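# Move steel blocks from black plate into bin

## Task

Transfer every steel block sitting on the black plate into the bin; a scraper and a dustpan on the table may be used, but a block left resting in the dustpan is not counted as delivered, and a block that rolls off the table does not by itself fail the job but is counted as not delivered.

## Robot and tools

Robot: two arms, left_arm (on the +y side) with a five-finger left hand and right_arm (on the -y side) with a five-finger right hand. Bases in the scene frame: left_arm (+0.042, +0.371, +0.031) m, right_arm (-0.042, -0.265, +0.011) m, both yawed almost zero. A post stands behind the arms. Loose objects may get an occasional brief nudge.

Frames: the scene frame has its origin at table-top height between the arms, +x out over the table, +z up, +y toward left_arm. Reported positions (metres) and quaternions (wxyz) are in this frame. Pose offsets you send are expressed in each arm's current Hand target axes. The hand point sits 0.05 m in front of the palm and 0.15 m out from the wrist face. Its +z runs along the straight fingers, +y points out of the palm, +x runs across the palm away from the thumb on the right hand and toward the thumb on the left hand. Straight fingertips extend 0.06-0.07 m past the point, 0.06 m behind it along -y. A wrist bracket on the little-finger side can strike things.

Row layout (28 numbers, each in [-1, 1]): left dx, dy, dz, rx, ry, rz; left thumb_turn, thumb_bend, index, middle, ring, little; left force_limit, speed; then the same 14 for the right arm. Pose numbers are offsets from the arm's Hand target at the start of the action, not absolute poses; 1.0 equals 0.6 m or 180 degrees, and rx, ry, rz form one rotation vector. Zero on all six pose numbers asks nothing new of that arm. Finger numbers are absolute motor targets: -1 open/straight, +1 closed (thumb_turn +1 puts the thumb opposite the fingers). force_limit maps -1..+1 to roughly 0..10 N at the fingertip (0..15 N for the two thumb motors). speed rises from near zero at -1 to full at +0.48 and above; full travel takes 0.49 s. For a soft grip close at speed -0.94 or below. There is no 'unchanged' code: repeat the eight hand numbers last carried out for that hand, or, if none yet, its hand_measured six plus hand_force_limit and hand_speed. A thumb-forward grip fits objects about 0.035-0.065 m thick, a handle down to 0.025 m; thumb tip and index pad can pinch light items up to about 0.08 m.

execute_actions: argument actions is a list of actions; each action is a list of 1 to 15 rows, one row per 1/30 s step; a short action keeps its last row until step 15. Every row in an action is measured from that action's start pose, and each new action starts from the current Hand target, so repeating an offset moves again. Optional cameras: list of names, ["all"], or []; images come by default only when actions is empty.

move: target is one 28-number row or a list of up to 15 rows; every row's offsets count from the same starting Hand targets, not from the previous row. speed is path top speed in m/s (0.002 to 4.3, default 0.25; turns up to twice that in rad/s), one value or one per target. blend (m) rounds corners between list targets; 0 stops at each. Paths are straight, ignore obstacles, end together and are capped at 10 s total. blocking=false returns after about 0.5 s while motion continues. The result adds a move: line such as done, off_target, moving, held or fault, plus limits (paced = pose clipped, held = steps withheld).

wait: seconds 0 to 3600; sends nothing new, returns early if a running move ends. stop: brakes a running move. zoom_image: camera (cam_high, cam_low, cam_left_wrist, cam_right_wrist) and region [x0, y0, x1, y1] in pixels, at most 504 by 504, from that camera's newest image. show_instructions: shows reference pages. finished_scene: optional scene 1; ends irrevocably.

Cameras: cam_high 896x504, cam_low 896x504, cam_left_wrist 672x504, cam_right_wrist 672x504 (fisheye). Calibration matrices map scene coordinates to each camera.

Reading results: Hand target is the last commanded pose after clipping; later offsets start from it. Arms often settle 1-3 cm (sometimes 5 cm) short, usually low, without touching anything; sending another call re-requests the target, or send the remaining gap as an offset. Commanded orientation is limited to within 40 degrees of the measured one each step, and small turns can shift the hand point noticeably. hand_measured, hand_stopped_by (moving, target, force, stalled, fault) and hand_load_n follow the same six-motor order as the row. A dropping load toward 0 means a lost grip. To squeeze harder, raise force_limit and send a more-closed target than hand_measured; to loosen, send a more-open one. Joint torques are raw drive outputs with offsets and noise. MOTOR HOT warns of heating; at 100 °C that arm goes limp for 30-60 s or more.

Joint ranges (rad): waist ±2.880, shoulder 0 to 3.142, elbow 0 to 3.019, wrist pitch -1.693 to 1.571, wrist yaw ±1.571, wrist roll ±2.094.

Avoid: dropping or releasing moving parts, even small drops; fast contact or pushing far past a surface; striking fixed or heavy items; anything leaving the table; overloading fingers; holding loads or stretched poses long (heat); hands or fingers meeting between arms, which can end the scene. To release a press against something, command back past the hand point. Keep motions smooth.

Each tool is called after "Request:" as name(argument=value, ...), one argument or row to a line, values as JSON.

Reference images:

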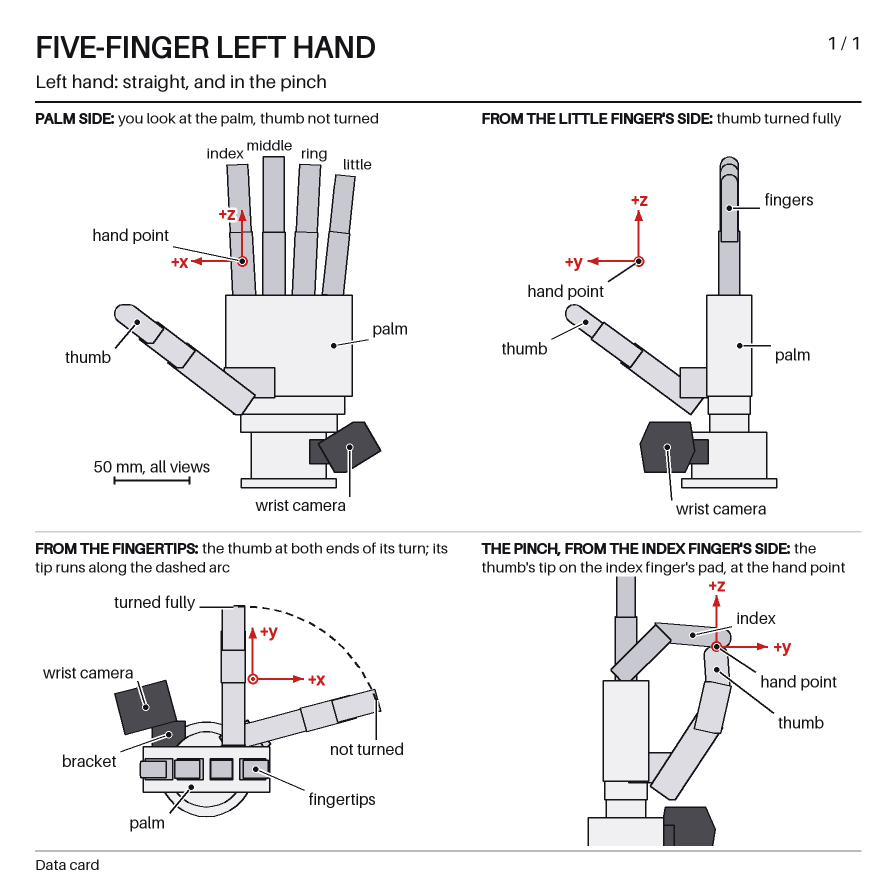

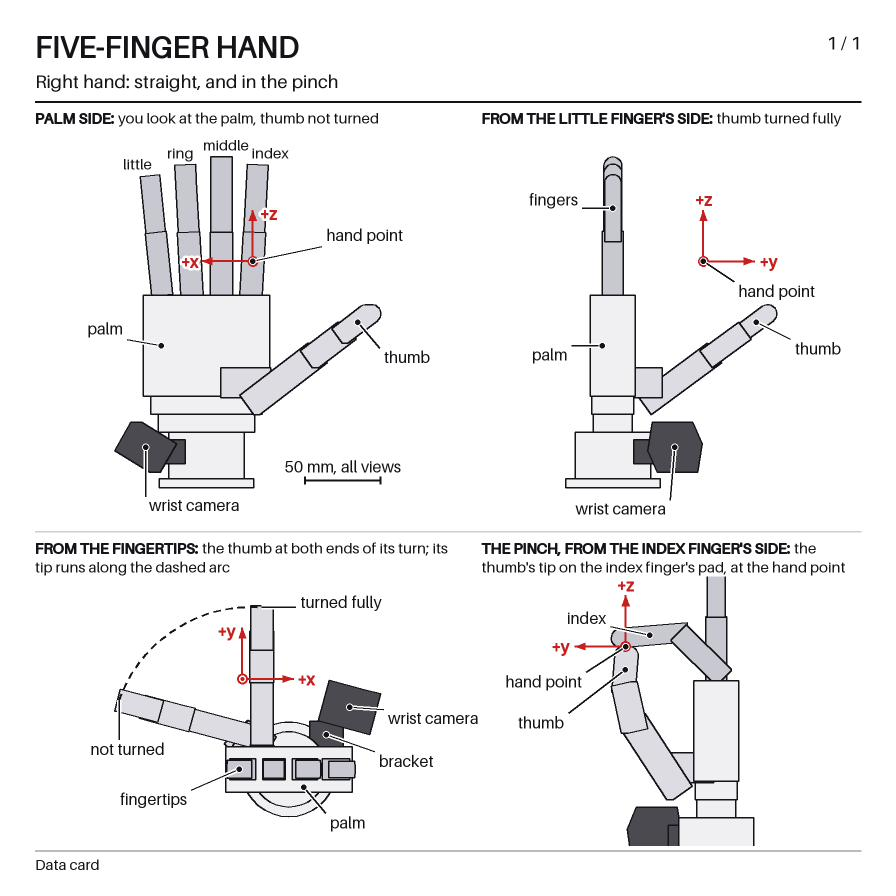

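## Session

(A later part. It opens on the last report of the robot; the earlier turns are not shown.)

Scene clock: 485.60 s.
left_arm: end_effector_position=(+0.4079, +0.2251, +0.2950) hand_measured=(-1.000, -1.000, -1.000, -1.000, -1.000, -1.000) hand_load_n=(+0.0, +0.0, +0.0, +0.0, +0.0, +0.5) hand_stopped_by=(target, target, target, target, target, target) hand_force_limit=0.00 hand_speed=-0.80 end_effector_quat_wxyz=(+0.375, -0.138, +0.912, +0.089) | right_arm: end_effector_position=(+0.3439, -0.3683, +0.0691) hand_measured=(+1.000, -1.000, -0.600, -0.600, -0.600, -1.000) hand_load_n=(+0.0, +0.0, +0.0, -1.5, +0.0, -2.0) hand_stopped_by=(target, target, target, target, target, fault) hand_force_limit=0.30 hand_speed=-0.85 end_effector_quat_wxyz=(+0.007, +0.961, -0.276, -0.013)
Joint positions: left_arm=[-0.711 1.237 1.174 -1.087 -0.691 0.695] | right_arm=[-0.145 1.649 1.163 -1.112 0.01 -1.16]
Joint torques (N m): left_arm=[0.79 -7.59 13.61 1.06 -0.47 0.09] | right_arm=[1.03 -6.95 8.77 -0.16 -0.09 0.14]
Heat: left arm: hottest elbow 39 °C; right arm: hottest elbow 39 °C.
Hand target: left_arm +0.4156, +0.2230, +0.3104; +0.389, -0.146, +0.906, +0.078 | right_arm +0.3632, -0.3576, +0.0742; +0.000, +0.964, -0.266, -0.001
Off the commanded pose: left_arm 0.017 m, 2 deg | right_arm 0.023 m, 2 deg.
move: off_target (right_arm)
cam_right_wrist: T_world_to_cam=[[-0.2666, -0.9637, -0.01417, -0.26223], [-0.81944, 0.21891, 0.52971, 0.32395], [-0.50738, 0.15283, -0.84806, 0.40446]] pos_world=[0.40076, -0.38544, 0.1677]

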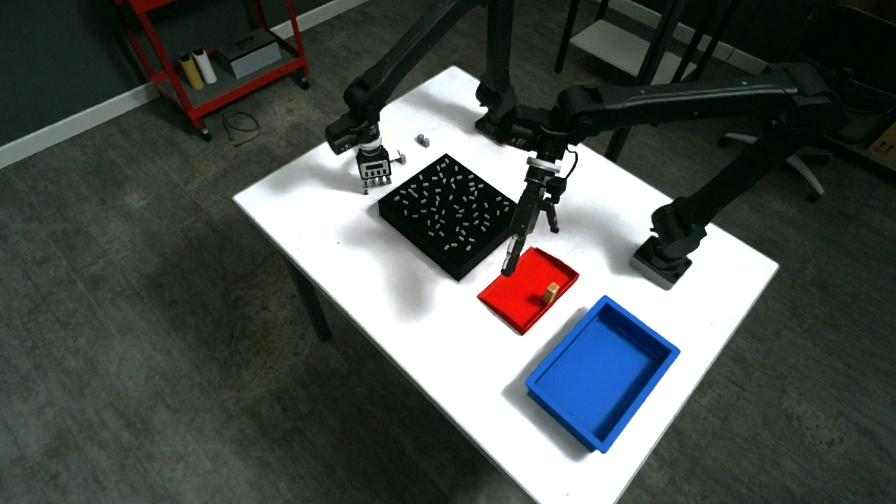

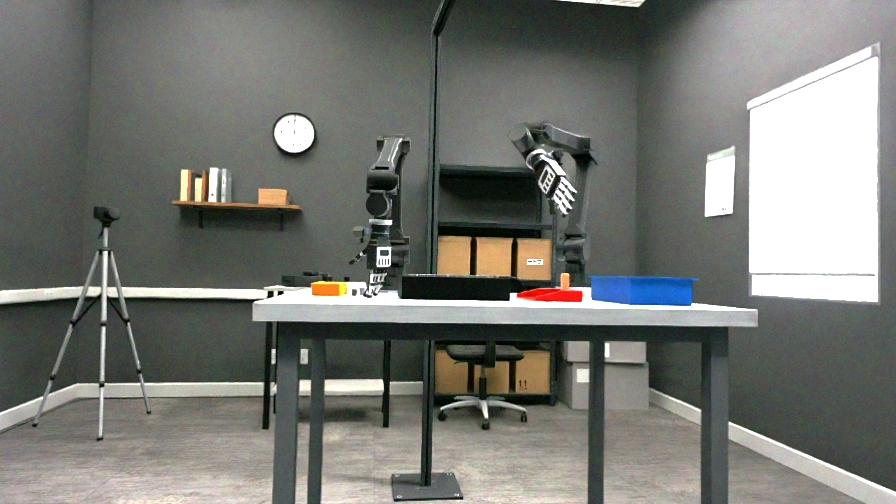

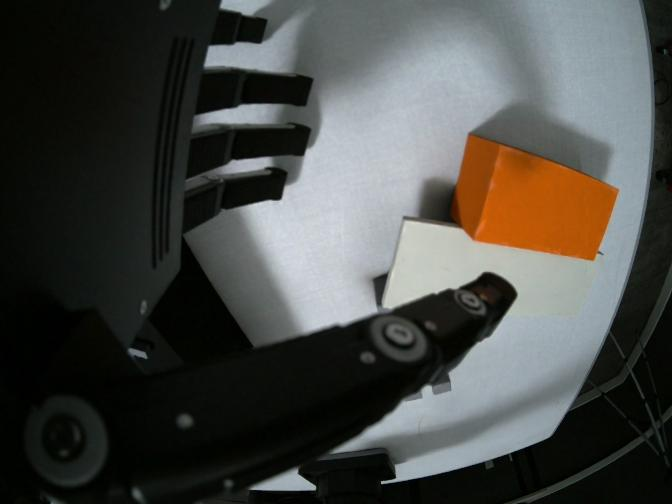

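Request:
move(
  target=[0,0,0,0,0,0,-1,-1,-1,-1,-1,-1,0,-0.8,0,-0.03,-0.2,0,0,0,1,-1,-1,-1,-1,-1,0.3,-0.7],
  speed=0.15,
  cameras=["cam_high","cam_right_wrist"],
)

Request:
zoom_image(
  camera="cam_high",
  region=[310, 90, 450, 230],
)

Request:
zoom_image(
  camera="cam_right_wrist",
  region=[340, 50, 640, 350],
)

Scene clock: 491.87 s.
left_arm: end_effector_position=(+0.4079, +0.2251, +0.2950) hand_measured=(-1.000, -1.000, -1.000, -1.000, -1.000, -1.000) hand_load_n=(+0.0, +0.0, +0.0, +0.0, +0.0, +0.0) hand_stopped_by=(target, target, target, target, target, target) hand_force_limit=0.00 hand_speed=-0.80 end_effector_quat_wxyz=(+0.375, -0.138, +0.912, +0.089) | right_arm: end_effector_position=(+0.3578, -0.3452, +0.1724) hand_measured=(+1.000, -1.000, -1.000, -1.000, -1.000, -1.000) hand_load_n=(+0.0, +0.0, +0.0, +0.0, +0.0, +0.0) hand_stopped_by=(target, target, target, target, target, fault) hand_force_limit=0.30 hand_speed=-0.70 end_effector_quat_wxyz=(+0.003, +0.965, -0.261, -0.031)
Joint positions: left_arm=[-0.711 1.237 1.174 -1.087 -0.691 0.695] | right_arm=[-0.093 1.605 1.392 -1.42 -0.004 -1.14]
Joint torques (N m): left_arm=[0.73 -7.36 13.61 1.03 -0.47 0.09] | right_arm=[0.38 -9.41 10.17 -0.35 0.01 0.16]
Heat: left arm: hottest elbow 39 °C; right arm: hottest elbow 39 °C.
Hand target: left_arm +0.4156, +0.2230, +0.3104; +0.389, -0.146, +0.906, +0.078 | right_arm +0.3727, -0.3422, +0.1942; +0.000, +0.964, -0.266, -0.001
Off the commanded pose: left_arm 0.017 m, 2 deg | right_arm 0.027 m, 4 deg.
move: off_target (right_arm)
cam_right_wrist: T_world_to_cam=[[-0.23664, -0.97134, -0.02235, -0.24675], [-0.80761, 0.18386, 0.56032, 0.25393], [-0.54015, 0.15065, -0.82798, 0.50311]] pos_world=[0.41844, -0.36216, 0.26877]

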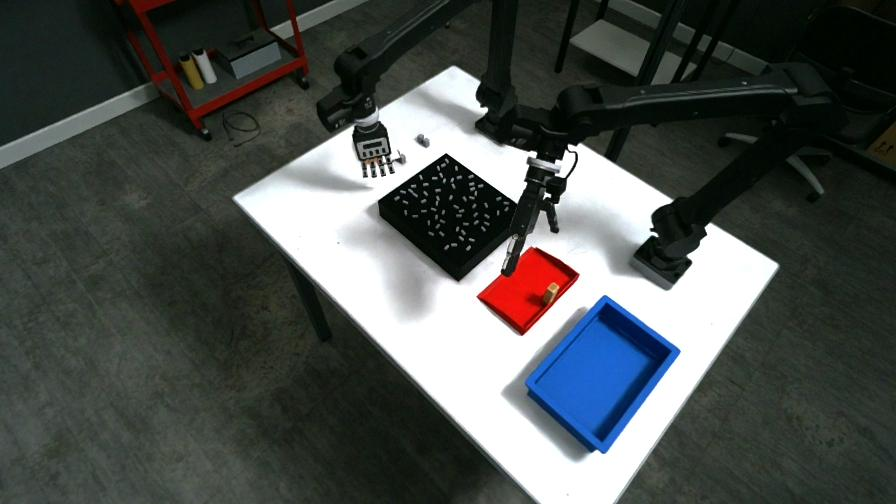

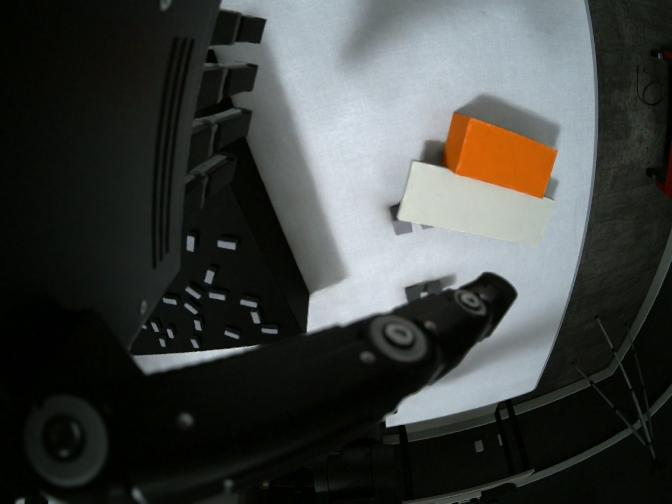

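Scaled by 3.600.

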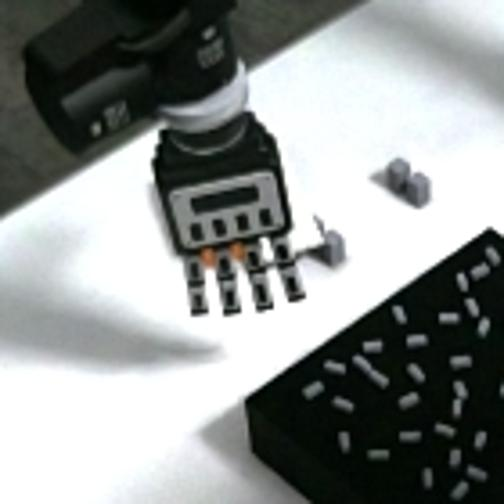

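Scaled by 1.680 from the camera's image (finer frame: 960x720).

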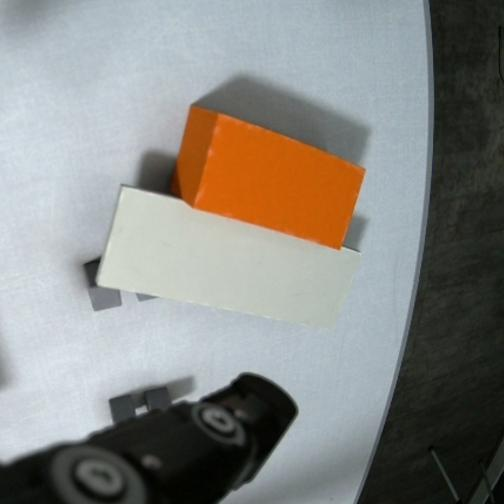

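Request:
move(
  target=[0,0,0,0,0,0,-1,-1,-1,-1,-1,-1,0,-0.8,0.040,0.189,0.0487,0.207,0.1757,0.4235,1,-0.7,-1,-1,-1,-1,0.3,-0.5],
  speed=0.2,
  cameras=["cam_high","cam_low","cam_right_wrist"],
)

Scene clock: 660.73 s.
left_arm: end_effector_position=(+0.4079, +0.2251, +0.2950) hand_measured=(-1.000, -1.000, -1.000, -1.000, -1.000, -1.000) hand_load_n=(+0.0, +0.0, +0.0, +0.0, +0.0, +0.0) hand_stopped_by=(target, target, target, target, target, target) hand_force_limit=0.00 hand_speed=-0.80 end_effector_quat_wxyz=(+0.375, -0.138, +0.912, +0.089) | right_arm: end_effector_position=(+0.3258, -0.4451, +0.1466) hand_measured=(+1.000, -0.700, -1.000, -1.000, -1.000, -1.000) hand_load_n=(+0.0, +0.0, +0.0, +0.0, +0.0, +0.0) hand_stopped_by=(target, target, target, target, target, fault) hand_force_limit=0.30 hand_speed=-0.50 end_effector_quat_wxyz=(+0.201, -0.533, +0.768, -0.292)
Joint positions: left_arm=[-0.711 1.237 1.174 -1.087 -0.691 0.695] | right_arm=[-0.567 1.132 0.798 -0.523 -0.139 -0.161]
Joint torques (N m): left_arm=[0.79 -7.41 13.57 1.02 -0.48 0.08] | right_arm=[-1.73 -4.89 8.17 1.85 0.12 0.18]
Heat: left arm: hottest elbow 40 °C; right arm: hottest elbow 46 °C.
Hand target: left_arm +0.4156, +0.2230, +0.3104; +0.389, -0.146, +0.906, +0.078 | right_arm +0.3350, -0.4518, +0.1650; +0.215, -0.519, +0.764, -0.316
Off the commanded pose: left_arm 0.017 m, 2 deg | right_arm 0.022 m, 4 deg.
move: off_target (right_arm)
cam_right_wrist: T_world_to_cam=[[-0.75505, -0.02385, -0.65523, 0.33145], [-0.20933, 0.95581, 0.20644, 0.46143], [0.62135, 0.29303, -0.72668, 0.14961]] pos_world=[0.25389, -0.47697, 0.23064]

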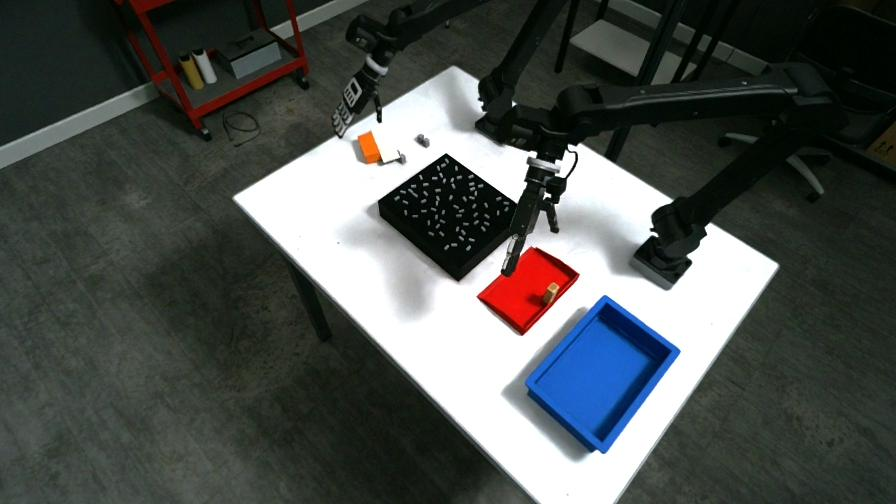

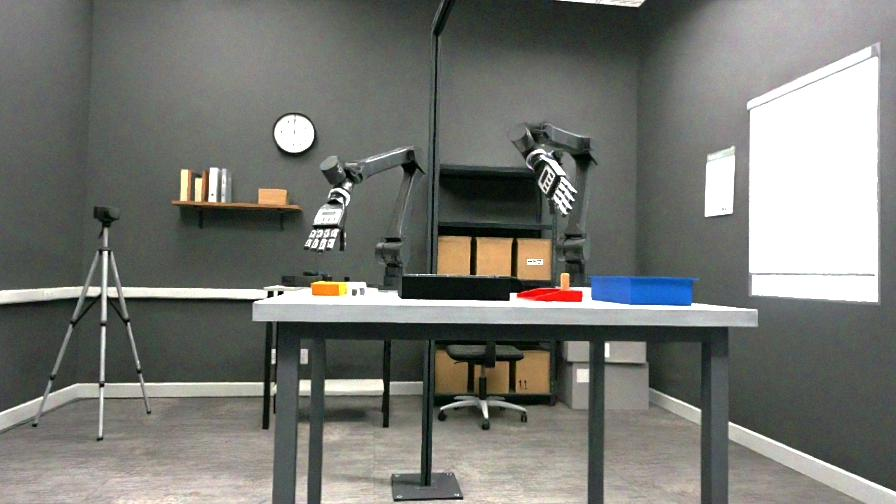

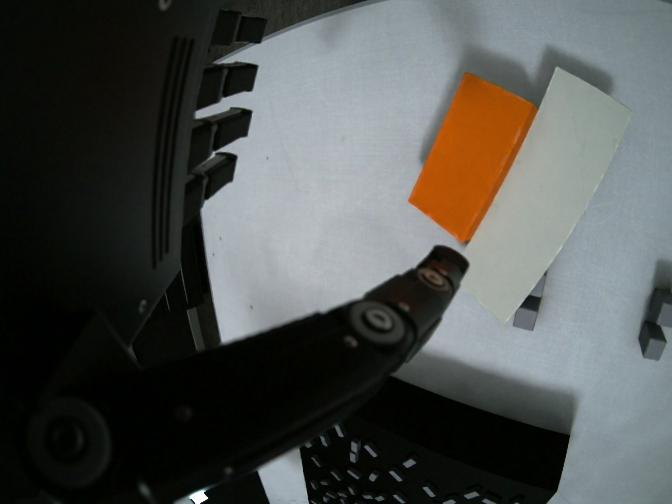

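Request:
move(
  target=[0,0,0,0,0,0,-1,-1,-1,-1,-1,-1,0,-0.8,0.0218,0.0922,0.0885,0,0,0,1,-0.7,-1,-1,-1,-1,0.3,-0.5],
  speed=0.1,
  cameras=["cam_low","cam_right_wrist"],
)

Request:
zoom_image(
  camera="cam_low",
  region=[280, 180, 400, 305],
)

Scene clock: 676.10 s.
left_arm: end_effector_position=(+0.4079, +0.2251, +0.2950) hand_measured=(-1.000, -1.000, -1.000, -1.000, -1.000, -1.000) hand_load_n=(+0.0, +0.0, +0.0, +0.0, -0.5, +0.0) hand_stopped_by=(target, target, target, target, target, target) hand_force_limit=0.00 hand_speed=-0.80 end_effector_quat_wxyz=(+0.375, -0.138, +0.912, +0.089) | right_arm: end_effector_position=(+0.3194, -0.4554, +0.0790) hand_measured=(+1.000, -0.700, -1.000, -1.000, -1.000, -1.000) hand_load_n=(+0.0, +0.0, +0.0, +0.0, +0.0, +0.0) hand_stopped_by=(target, target, target, target, target, fault) hand_force_limit=0.30 hand_speed=-0.50 end_effector_quat_wxyz=(+0.206, -0.520, +0.773, -0.299)
Joint positions: left_arm=[-0.711 1.237 1.174 -1.087 -0.691 0.695] | right_arm=[-0.606 1.218 0.658 -0.28 -0.157 -0.161]
Joint torques (N m): left_arm=[0.85 -7.36 13.63 1.06 -0.46 0.09] | right_arm=[-1.85 -3.55 7.54 1.89 -0.16 -0.09]
Heat: left arm: hottest elbow 40 °C; right arm: hottest elbow 44 °C.
Hand target: left_arm +0.4156, +0.2230, +0.3104; +0.389, -0.146, +0.906, +0.078 | right_arm +0.3287, -0.4633, +0.0883; +0.215, -0.519, +0.764, -0.316
Off the commanded pose: left_arm 0.017 m, 2 deg | right_arm 0.015 m, 2 deg.
move: off_target (right_arm)
cam_right_wrist: T_world_to_cam=[[-0.74103, -0.00292, -0.67147, 0.28847], [-0.18876, 0.96057, 0.20414, 0.47968], [0.6444, 0.27802, -0.71236, 0.09214]] pos_world=[0.24494, -0.48554, 0.16141]

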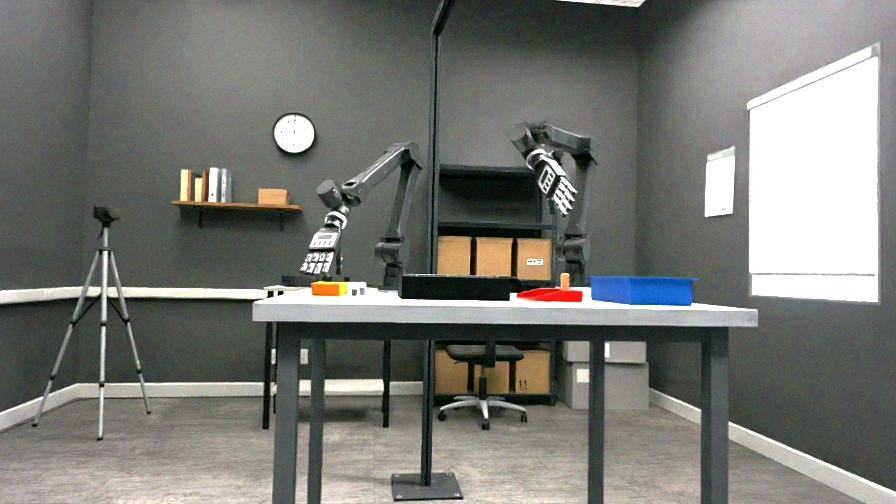

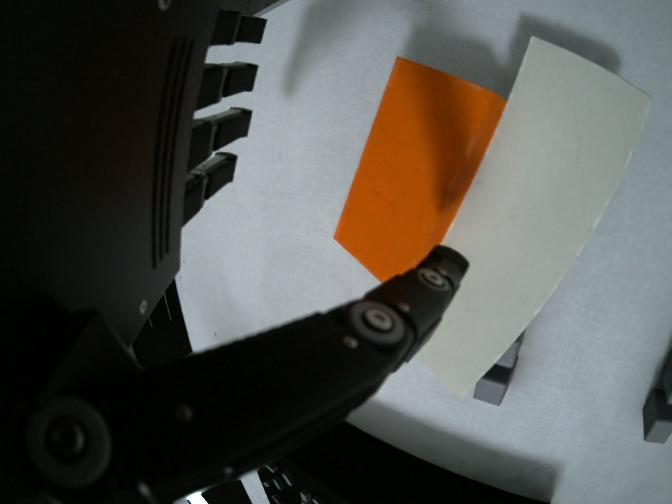

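Scaled by 4.032.

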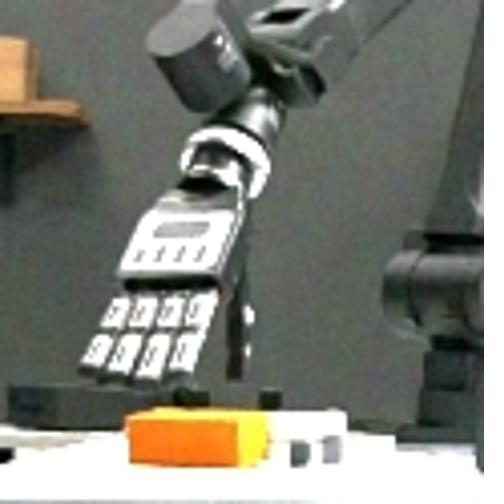

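Request:
move(
  target=[0,0,0,0,0,0,-1,-1,-1,-1,-1,-1,0,-0.8,0,0.0354,0.0354,0,0,0,1,-0.7,-1,-1,-1,-1,0.3,-0.5],
  speed=0.08,
  cameras=["cam_low","cam_right_wrist"],
)

Request:
zoom_image(
  camera="cam_low",
  region=[280, 180, 400, 305],
)

Scene clock: 686.53 s.
left_arm: end_effector_position=(+0.4079, +0.2251, +0.2950) hand_measured=(-1.000, -1.000, -1.000, -1.000, -1.000, -1.000) hand_load_n=(+0.0, +0.0, +0.0, +0.0, +0.0, +0.0) hand_stopped_by=(target, target, target, target, target, target) hand_force_limit=0.00 hand_speed=-0.80 end_effector_quat_wxyz=(+0.375, -0.138, +0.912, +0.089) | right_arm: end_effector_position=(+0.3193, -0.4554, +0.0495) hand_measured=(+1.000, -0.700, -1.000, -1.000, -1.000, -1.000) hand_load_n=(+0.0, +0.0, +0.0, +0.0, +0.0, +0.0) hand_stopped_by=(target, target, target, target, target, fault) hand_force_limit=0.30 hand_speed=-0.50 end_effector_quat_wxyz=(+0.207, -0.520, +0.773, -0.300)
Joint positions: left_arm=[-0.711 1.237 1.174 -1.087 -0.691 0.695] | right_arm=[-0.606 1.278 0.612 -0.173 -0.157 -0.161]
Joint torques (N m): left_arm=[0.67 -7.41 13.59 1.06 -0.46 0.09] | right_arm=[-1.79 -3.78 7.04 1.87 -0.15 -0.08]
Heat: left arm: hottest elbow 40 °C; right arm: hottest elbow 43 °C.
Hand target: left_arm +0.4156, +0.2230, +0.3104; +0.389, -0.146, +0.906, +0.078 | right_arm +0.3287, -0.4633, +0.0582; +0.215, -0.519, +0.764, -0.316
Off the commanded pose: left_arm 0.017 m, 2 deg | right_arm 0.015 m, 2 deg.
move: off_target (right_arm)
cam_right_wrist: T_world_to_cam=[[-0.74017, -0.00349, -0.67241, 0.26808], [-0.18903, 0.96074, 0.20309, 0.48588], [0.6453, 0.27743, -0.71177, 0.07057]] pos_world=[0.24473, -0.48544, 0.13181]

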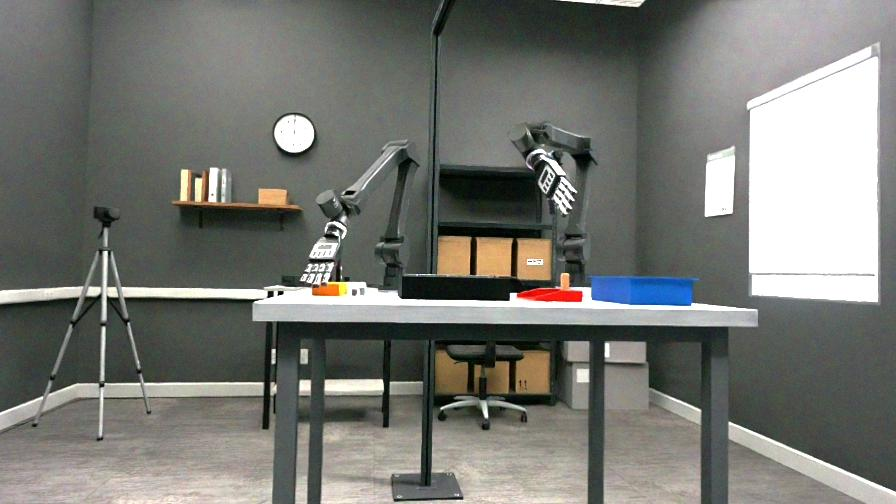

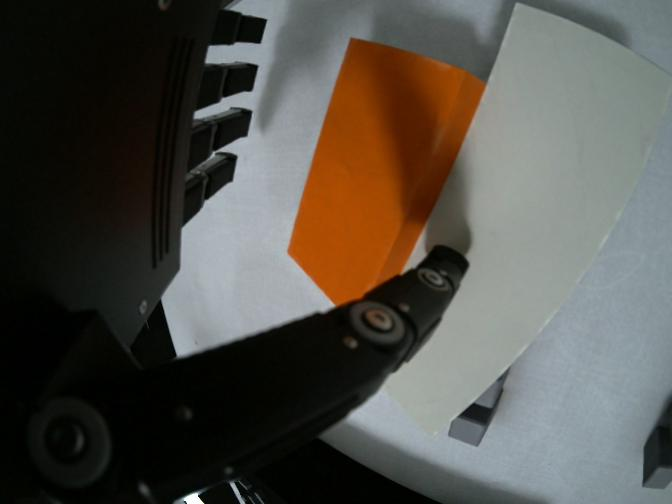

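Scaled by 4.032.

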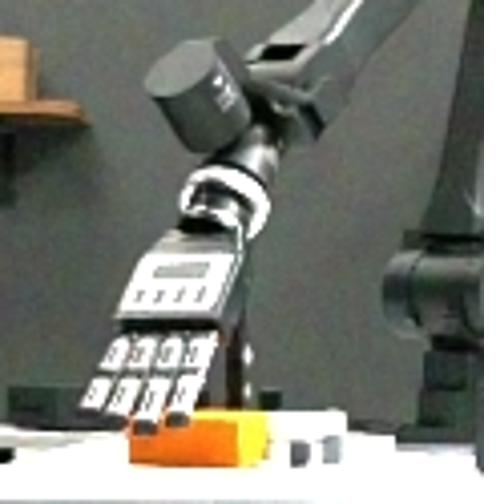

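Request:
move(
  target=[0,0,0,0,0,0,-1,-1,-1,-1,-1,-1,0,-0.8,0,0.0165,0.0165,0,0,0,1,-0.7,-1,-1,-1,-1,0.3,-0.5],
  speed=0.06,
  cameras=["cam_right_wrist"],
)

Request:
move(
  target=[0,0,0,0,0,0,-1,-1,-1,-1,-1,-1,0,-0.8,0,0,0,0,0,0,1,-0.2,0.1,0.1,0.1,-1,-0.2,-0.85],
  speed=0.06,
  cameras=["cam_low","cam_right_wrist"],
)

Request:
zoom_image(
  camera="cam_low",
  region=[280, 180, 400, 305],
)

Scene clock: 692.23 s.
left_arm: end_effector_position=(+0.4079, +0.2251, +0.2950) hand_measured=(-1.000, -1.000, -1.000, -1.000, -1.000, -1.000) hand_load_n=(+0.0, +0.0, +0.0, +0.0, +0.0, +0.0) hand_stopped_by=(target, target, target, target, target, target) hand_force_limit=0.00 hand_speed=-0.80 end_effector_quat_wxyz=(+0.375, -0.138, +0.912, +0.089) | right_arm: end_effector_position=(+0.3257, -0.4579, +0.0467) hand_measured=(+1.000, -0.700, -1.000, -1.000, -1.000, -1.000) hand_load_n=(+0.0, +2.0, +0.0, +0.0, +0.0, +0.0) hand_stopped_by=(target, target, target, target, target, fault) hand_force_limit=0.30 hand_speed=-0.50 end_effector_quat_wxyz=(+0.215, -0.514, +0.771, -0.309)
Joint positions: left_arm=[-0.711 1.237 1.174 -1.087 -0.691 0.695] | right_arm=[-0.606 1.295 0.605 -0.122 -0.162 -0.15]
Joint torques (N m): left_arm=[0.73 -7.41 13.67 1.03 -0.47 0.08] | right_arm=[-1.85 -2.9 6.04 1.88 -0.05 -0.08]
Heat: left arm: hottest elbow 40 °C; right arm: hottest elbow 42 °C.
Hand target: left_arm +0.4156, +0.2230, +0.3104; +0.389, -0.146, +0.906, +0.078 | right_arm +0.3287, -0.4633, +0.0442; +0.215, -0.519, +0.764, -0.316
Off the commanded pose: left_arm 0.017 m, 2 deg | right_arm 0.007 m, 1 deg.
move: done
cam_right_wrist: T_world_to_cam=[[-0.72244, -0.00364, -0.69142, 0.26595], [-0.18965, 0.96268, 0.19309, 0.49168], [0.66491, 0.27063, -0.69617, 0.05491]] pos_world=[0.24887, -0.48722, 0.12717]

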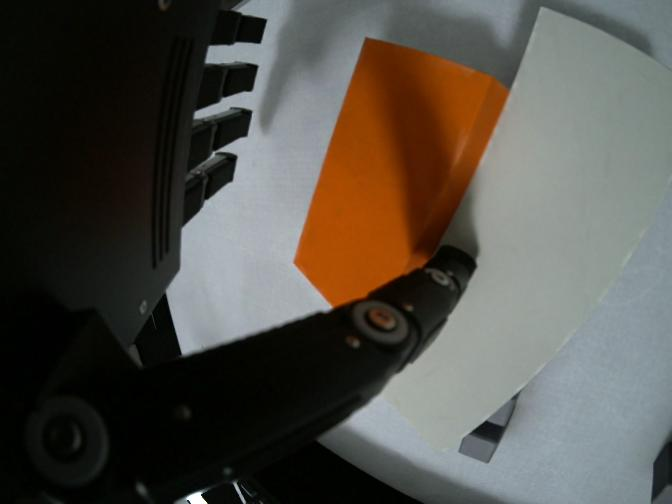

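Scene clock: 694.53 s.
left_arm: end_effector_position=(+0.4079, +0.2251, +0.2950) hand_measured=(-1.000, -1.000, -1.000, -1.000, -1.000, -1.000) hand_load_n=(+0.0, +0.0, +0.0, +0.0, +0.0, +0.0) hand_stopped_by=(target, target, target, target, target, target) hand_force_limit=0.00 hand_speed=-0.80 end_effector_quat_wxyz=(+0.375, -0.138, +0.912, +0.089) | right_arm: end_effector_position=(+0.3246, -0.4556, +0.0400) hand_measured=(+1.000, -0.346, -0.336, -0.322, -0.278, -1.000) hand_load_n=(+0.0, +8.5, +5.5, +3.5, +4.5, +0.0) hand_stopped_by=(target, force, force, force, force, fault) hand_force_limit=-0.20 hand_speed=-0.85 end_effector_quat_wxyz=(+0.214, -0.516, +0.771, -0.306)
Joint positions: left_arm=[-0.711 1.237 1.174 -1.087 -0.691 0.695] | right_arm=[-0.602 1.307 0.595 -0.107 -0.162 -0.15]
Joint torques (N m): left_arm=[0.62 -7.36 13.63 1.02 -0.47 0.1] | right_arm=[-1.85 -3.72 6.65 1.36 -0.05 -0.08]
Heat: left arm: hottest elbow 40 °C; right arm: hottest elbow 42 °C.
Hand target: left_arm +0.4156, +0.2230, +0.3104; +0.389, -0.146, +0.906, +0.078 | right_arm +0.3287, -0.4633, +0.0442; +0.215, -0.519, +0.764, -0.316
Off the commanded pose: left_arm 0.017 m, 2 deg | right_arm 0.010 m, 1 deg.
move: done
cam_right_wrist: T_world_to_cam=[[-0.72593, -0.00345, -0.68776, 0.2617], [-0.19163, 0.9614, 0.19744, 0.49041], [0.66053, 0.27513, -0.69857, 0.054]] pos_world=[0.24828, -0.48544, 0.12088]

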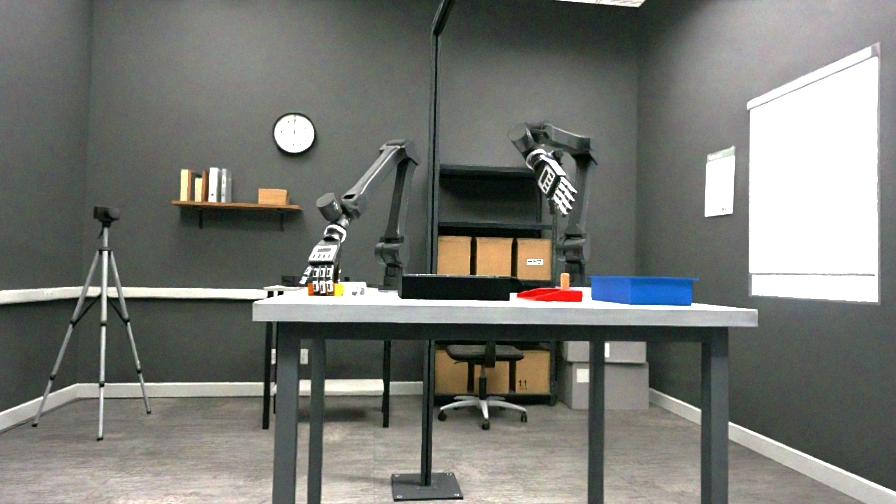

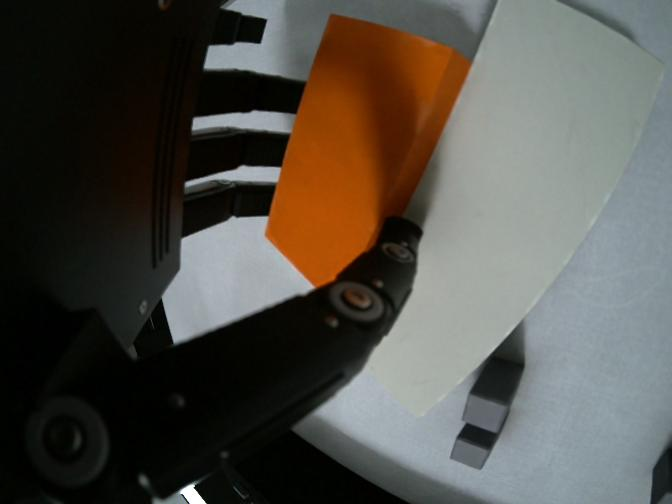

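Scaled by 4.032.

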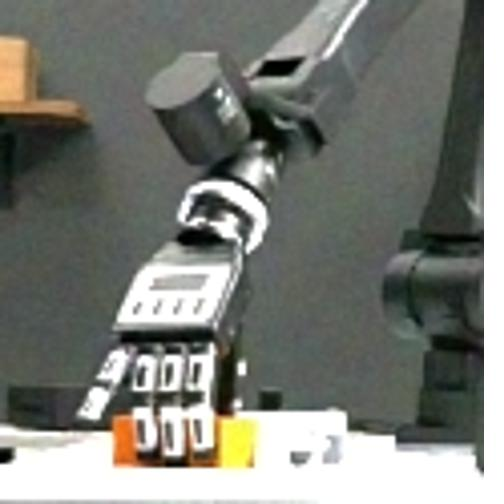

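Request:
move(
  target=[0,0,0,0,0,0,-1,-1,-1,-1,-1,-1,0,-0.8,0,0,0,0,0,0,1,0.0,0.2,0.2,0.2,-1,0.2,-0.85],
  speed=0.06,
)

Request:
move(
  target=[0,0,0,0,0,0,-1,-1,-1,-1,-1,-1,0,-0.8,0,-0.07,-0.07,0,0,0,1,0.0,0.2,0.2,0.2,-1,0.2,-0.85],
  speed=0.06,
  cameras=["cam_high","cam_low","cam_right_wrist"],
)

Request:
zoom_image(
  camera="cam_low",
  region=[280, 180, 400, 305],
)

Scene clock: 699.33 s.
left_arm: end_effector_position=(+0.4079, +0.2251, +0.2950) hand_measured=(-1.000, -1.000, -1.000, -1.000, -1.000, -1.000) hand_load_n=(+0.5, +0.0, +0.0, +0.0, +0.0, +0.0) hand_stopped_by=(target, target, target, target, target, target) hand_force_limit=0.00 hand_speed=-0.80 end_effector_quat_wxyz=(+0.375, -0.138, +0.912, +0.089) | right_arm: end_effector_position=(+0.3246, -0.4556, +0.0400) hand_measured=(+1.000, -0.346, -0.324, -0.310, -0.266, -1.000) hand_load_n=(+0.0, +12.5, +7.5, +5.5, +6.0, +0.0) hand_stopped_by=(target, force, force, force, force, fault) hand_force_limit=0.20 hand_speed=-0.85 end_effector_quat_wxyz=(+0.214, -0.516, +0.771, -0.306)
Joint positions: left_arm=[-0.711 1.237 1.174 -1.087 -0.691 0.695] | right_arm=[-0.602 1.307 0.595 -0.107 -0.162 -0.15]
Joint torques (N m): left_arm=[0.67 -7.47 13.63 1.03 -0.47 0.09] | right_arm=[-1.79 -3.72 6.68 1.35 -0.05 -0.09]
Heat: left arm: hottest elbow 41 °C; right arm: hottest elbow 42 °C.
Hand target: left_arm +0.4156, +0.2230, +0.3104; +0.389, -0.146, +0.906, +0.078 | right_arm +0.3287, -0.4633, +0.0442; +0.215, -0.519, +0.764, -0.316
Off the commanded pose: left_arm 0.017 m, 2 deg | right_arm 0.010 m, 1 deg.
move: done

Scene clock: 701.30 s.
left_arm: end_effector_position=(+0.4079, +0.2251, +0.2950) hand_measured=(-1.000, -1.000, -1.000, -1.000, -1.000, -1.000) hand_load_n=(+0.0, +0.0, +0.0, +0.0, +0.0, +0.0) hand_stopped_by=(target, target, target, target, target, target) hand_force_limit=0.00 hand_speed=-0.80 end_effector_quat_wxyz=(+0.375, -0.138, +0.912, +0.089) | right_arm: end_effector_position=(+0.3106, -0.4487, +0.0726) hand_measured=(+1.000, -0.346, -0.324, -0.310, -0.268, -1.000) hand_load_n=(+0.0, +13.0, +7.0, +5.5, +5.5, -0.5) hand_stopped_by=(target, force, force, force, force, fault) hand_force_limit=0.20 hand_speed=-0.85 end_effector_quat_wxyz=(+0.203, -0.522, +0.777, -0.286)
Joint positions: left_arm=[-0.711 1.237 1.174 -1.087 -0.691 0.695] | right_arm=[-0.606 1.212 0.644 -0.302 -0.16 -0.162]
Joint torques (N m): left_arm=[0.79 -7.65 13.59 1.05 -0.47 0.08] | right_arm=[-1.61 -4.95 10.43 0.73 -0.06 -0.08]
Heat: left arm: hottest elbow 41 °C; right arm: hottest elbow 42 °C.
Hand target: left_arm +0.4156, +0.2230, +0.3104; +0.389, -0.146, +0.906, +0.078 | right_arm +0.3287, -0.4634, +0.1036; +0.215, -0.519, +0.764, -0.316
Off the commanded pose: left_arm 0.017 m, 2 deg | right_arm 0.039 m, 4 deg.
move: off_target (right_arm)
cam_right_wrist: T_world_to_cam=[[-0.75624, 0.00643, -0.65426, 0.28537], [-0.18683, 0.9562, 0.22536, 0.46885], [0.62705, 0.29266, -0.72192, 0.10401]] pos_world=[0.23819, -0.48059, 0.15614]

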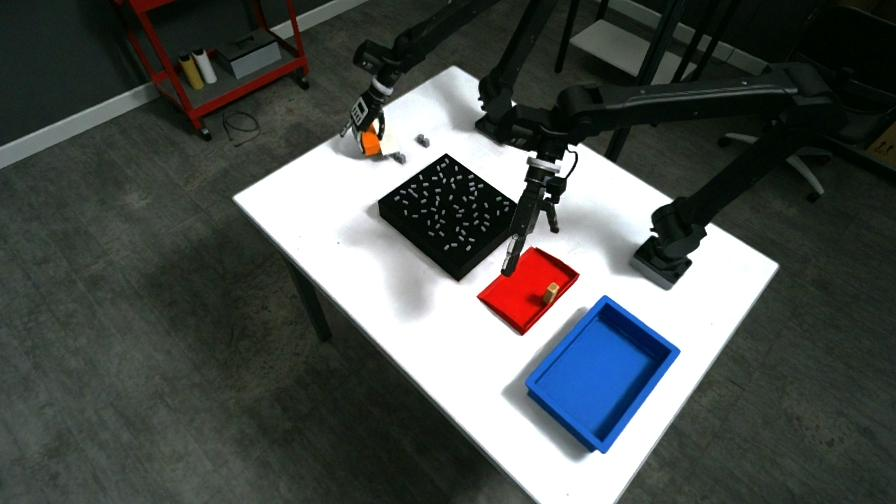

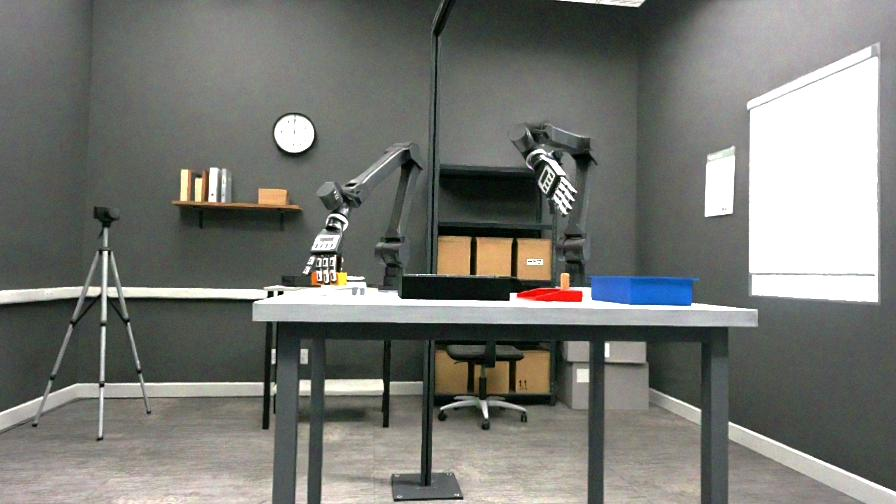

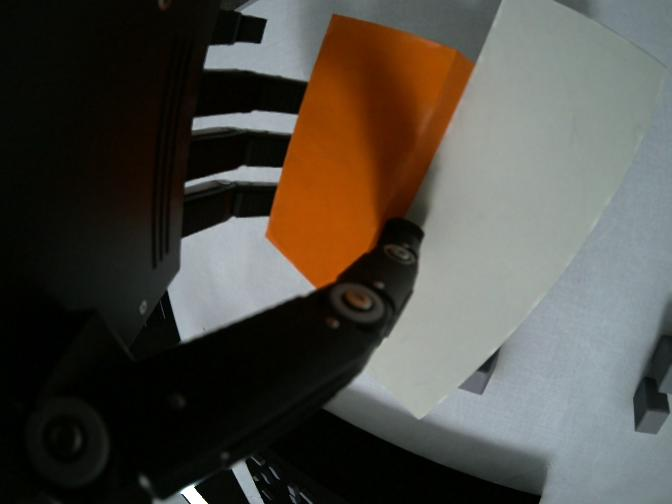

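Scaled by 4.032.

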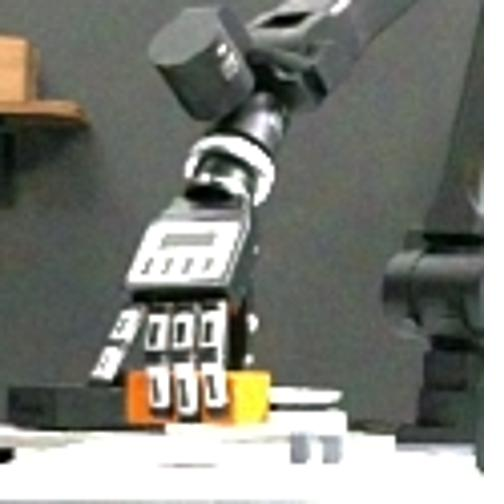

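Request:
move(
  target=[
    [0,0,0,0,0,0,-1,-1,-1,-1,-1,-1,0,-0.8,0,-0.0665,-0.0665,0,0,0,1,0.0,0.2,0.2,0.2,-1,0.2,-0.85],
    [0,0,0,0,0,0,-1,-1,-1,-1,-1,-1,0,-0.8,-0.145,-0.1228,-0.0102,0,-0.3398,-0.3398,1,0.0,0.2,0.2,0.2,-1,0.2,-0.85],
  ],
  speed=0.2,
  cameras=["cam_high","cam_low","cam_right_wrist"],
)

Scene clock: 745.33 s.
left_arm: end_effector_position=(+0.4079, +0.2251, +0.2950) hand_measured=(-1.000, -1.000, -1.000, -1.000, -1.000, -1.000) hand_load_n=(+0.0, +0.0, +0.0, +0.0, +0.0, +0.0) hand_stopped_by=(target, target, target, target, target, target) hand_force_limit=0.00 hand_speed=-0.80 end_effector_quat_wxyz=(+0.375, -0.138, +0.912, +0.089) | right_arm: end_effector_position=(+0.3860, -0.4001, +0.1429) hand_measured=(+1.000, -0.346, -0.324, -0.310, -0.268, -1.000) hand_load_n=(+0.0, +13.0, +7.0, +5.5, +5.5, +0.0) hand_stopped_by=(target, force, force, force, force, fault) hand_force_limit=0.20 hand_speed=-0.85 end_effector_quat_wxyz=(-0.374, +0.899, -0.220, +0.062)
Joint positions: left_arm=[-0.711 1.237 1.174 -1.087 -0.691 0.695] | right_arm=[-0.506 1.674 1.365 -1.363 -0.772 -1.64]
Joint torques (N m): left_arm=[0.85 -7.47 13.59 0.99 -0.46 0.1] | right_arm=[0.26 -8.88 10.15 -0.43 -0.72 -0.08]
Heat: left arm: hottest elbow 41 °C; right arm: hottest elbow 45 °C.
Hand target: left_arm +0.4156, +0.2230, +0.3104; +0.389, -0.146, +0.906, +0.078 | right_arm +0.4052, -0.4001, +0.1601; -0.374, +0.902, -0.201, +0.083
Off the commanded pose: left_arm 0.017 m, 2 deg | right_arm 0.026 m, 3 deg.
move: off_target (right_arm)
cam_right_wrist: T_world_to_cam=[[-0.07123, -0.70607, -0.70455, -0.15429], [-0.96668, -0.12526, 0.22326, 0.28913], [-0.2459, 0.69697, -0.67362, 0.58519]] pos_world=[0.4124, -0.48058, 0.22094]

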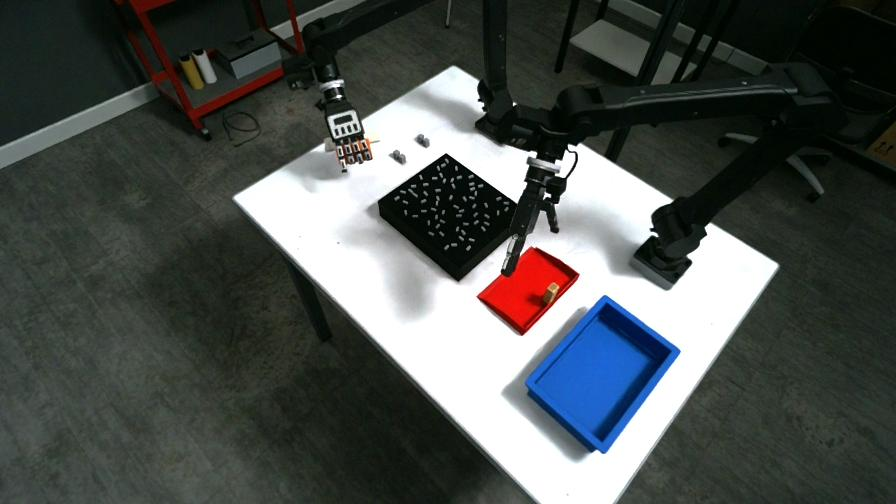

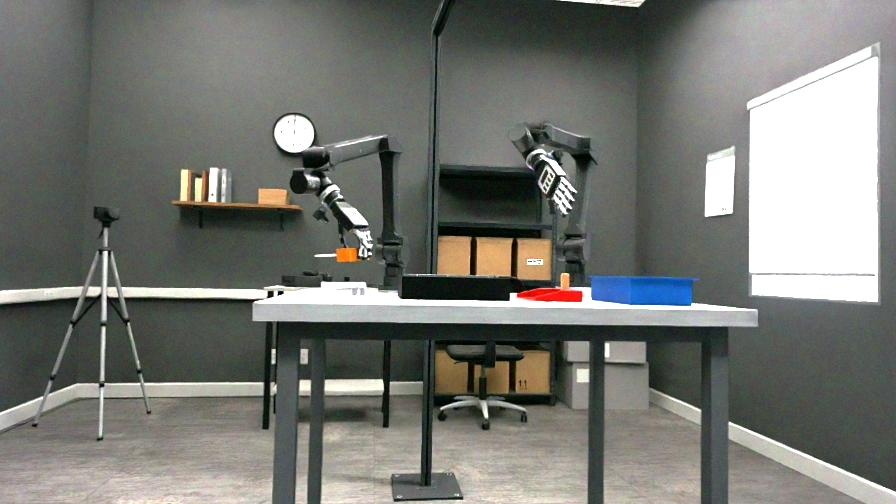

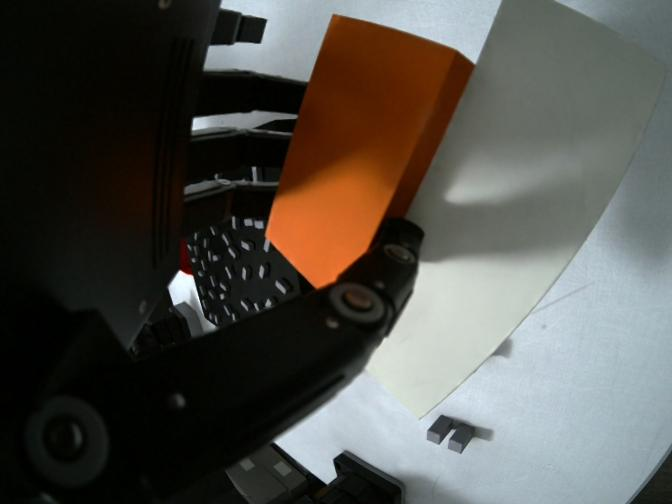

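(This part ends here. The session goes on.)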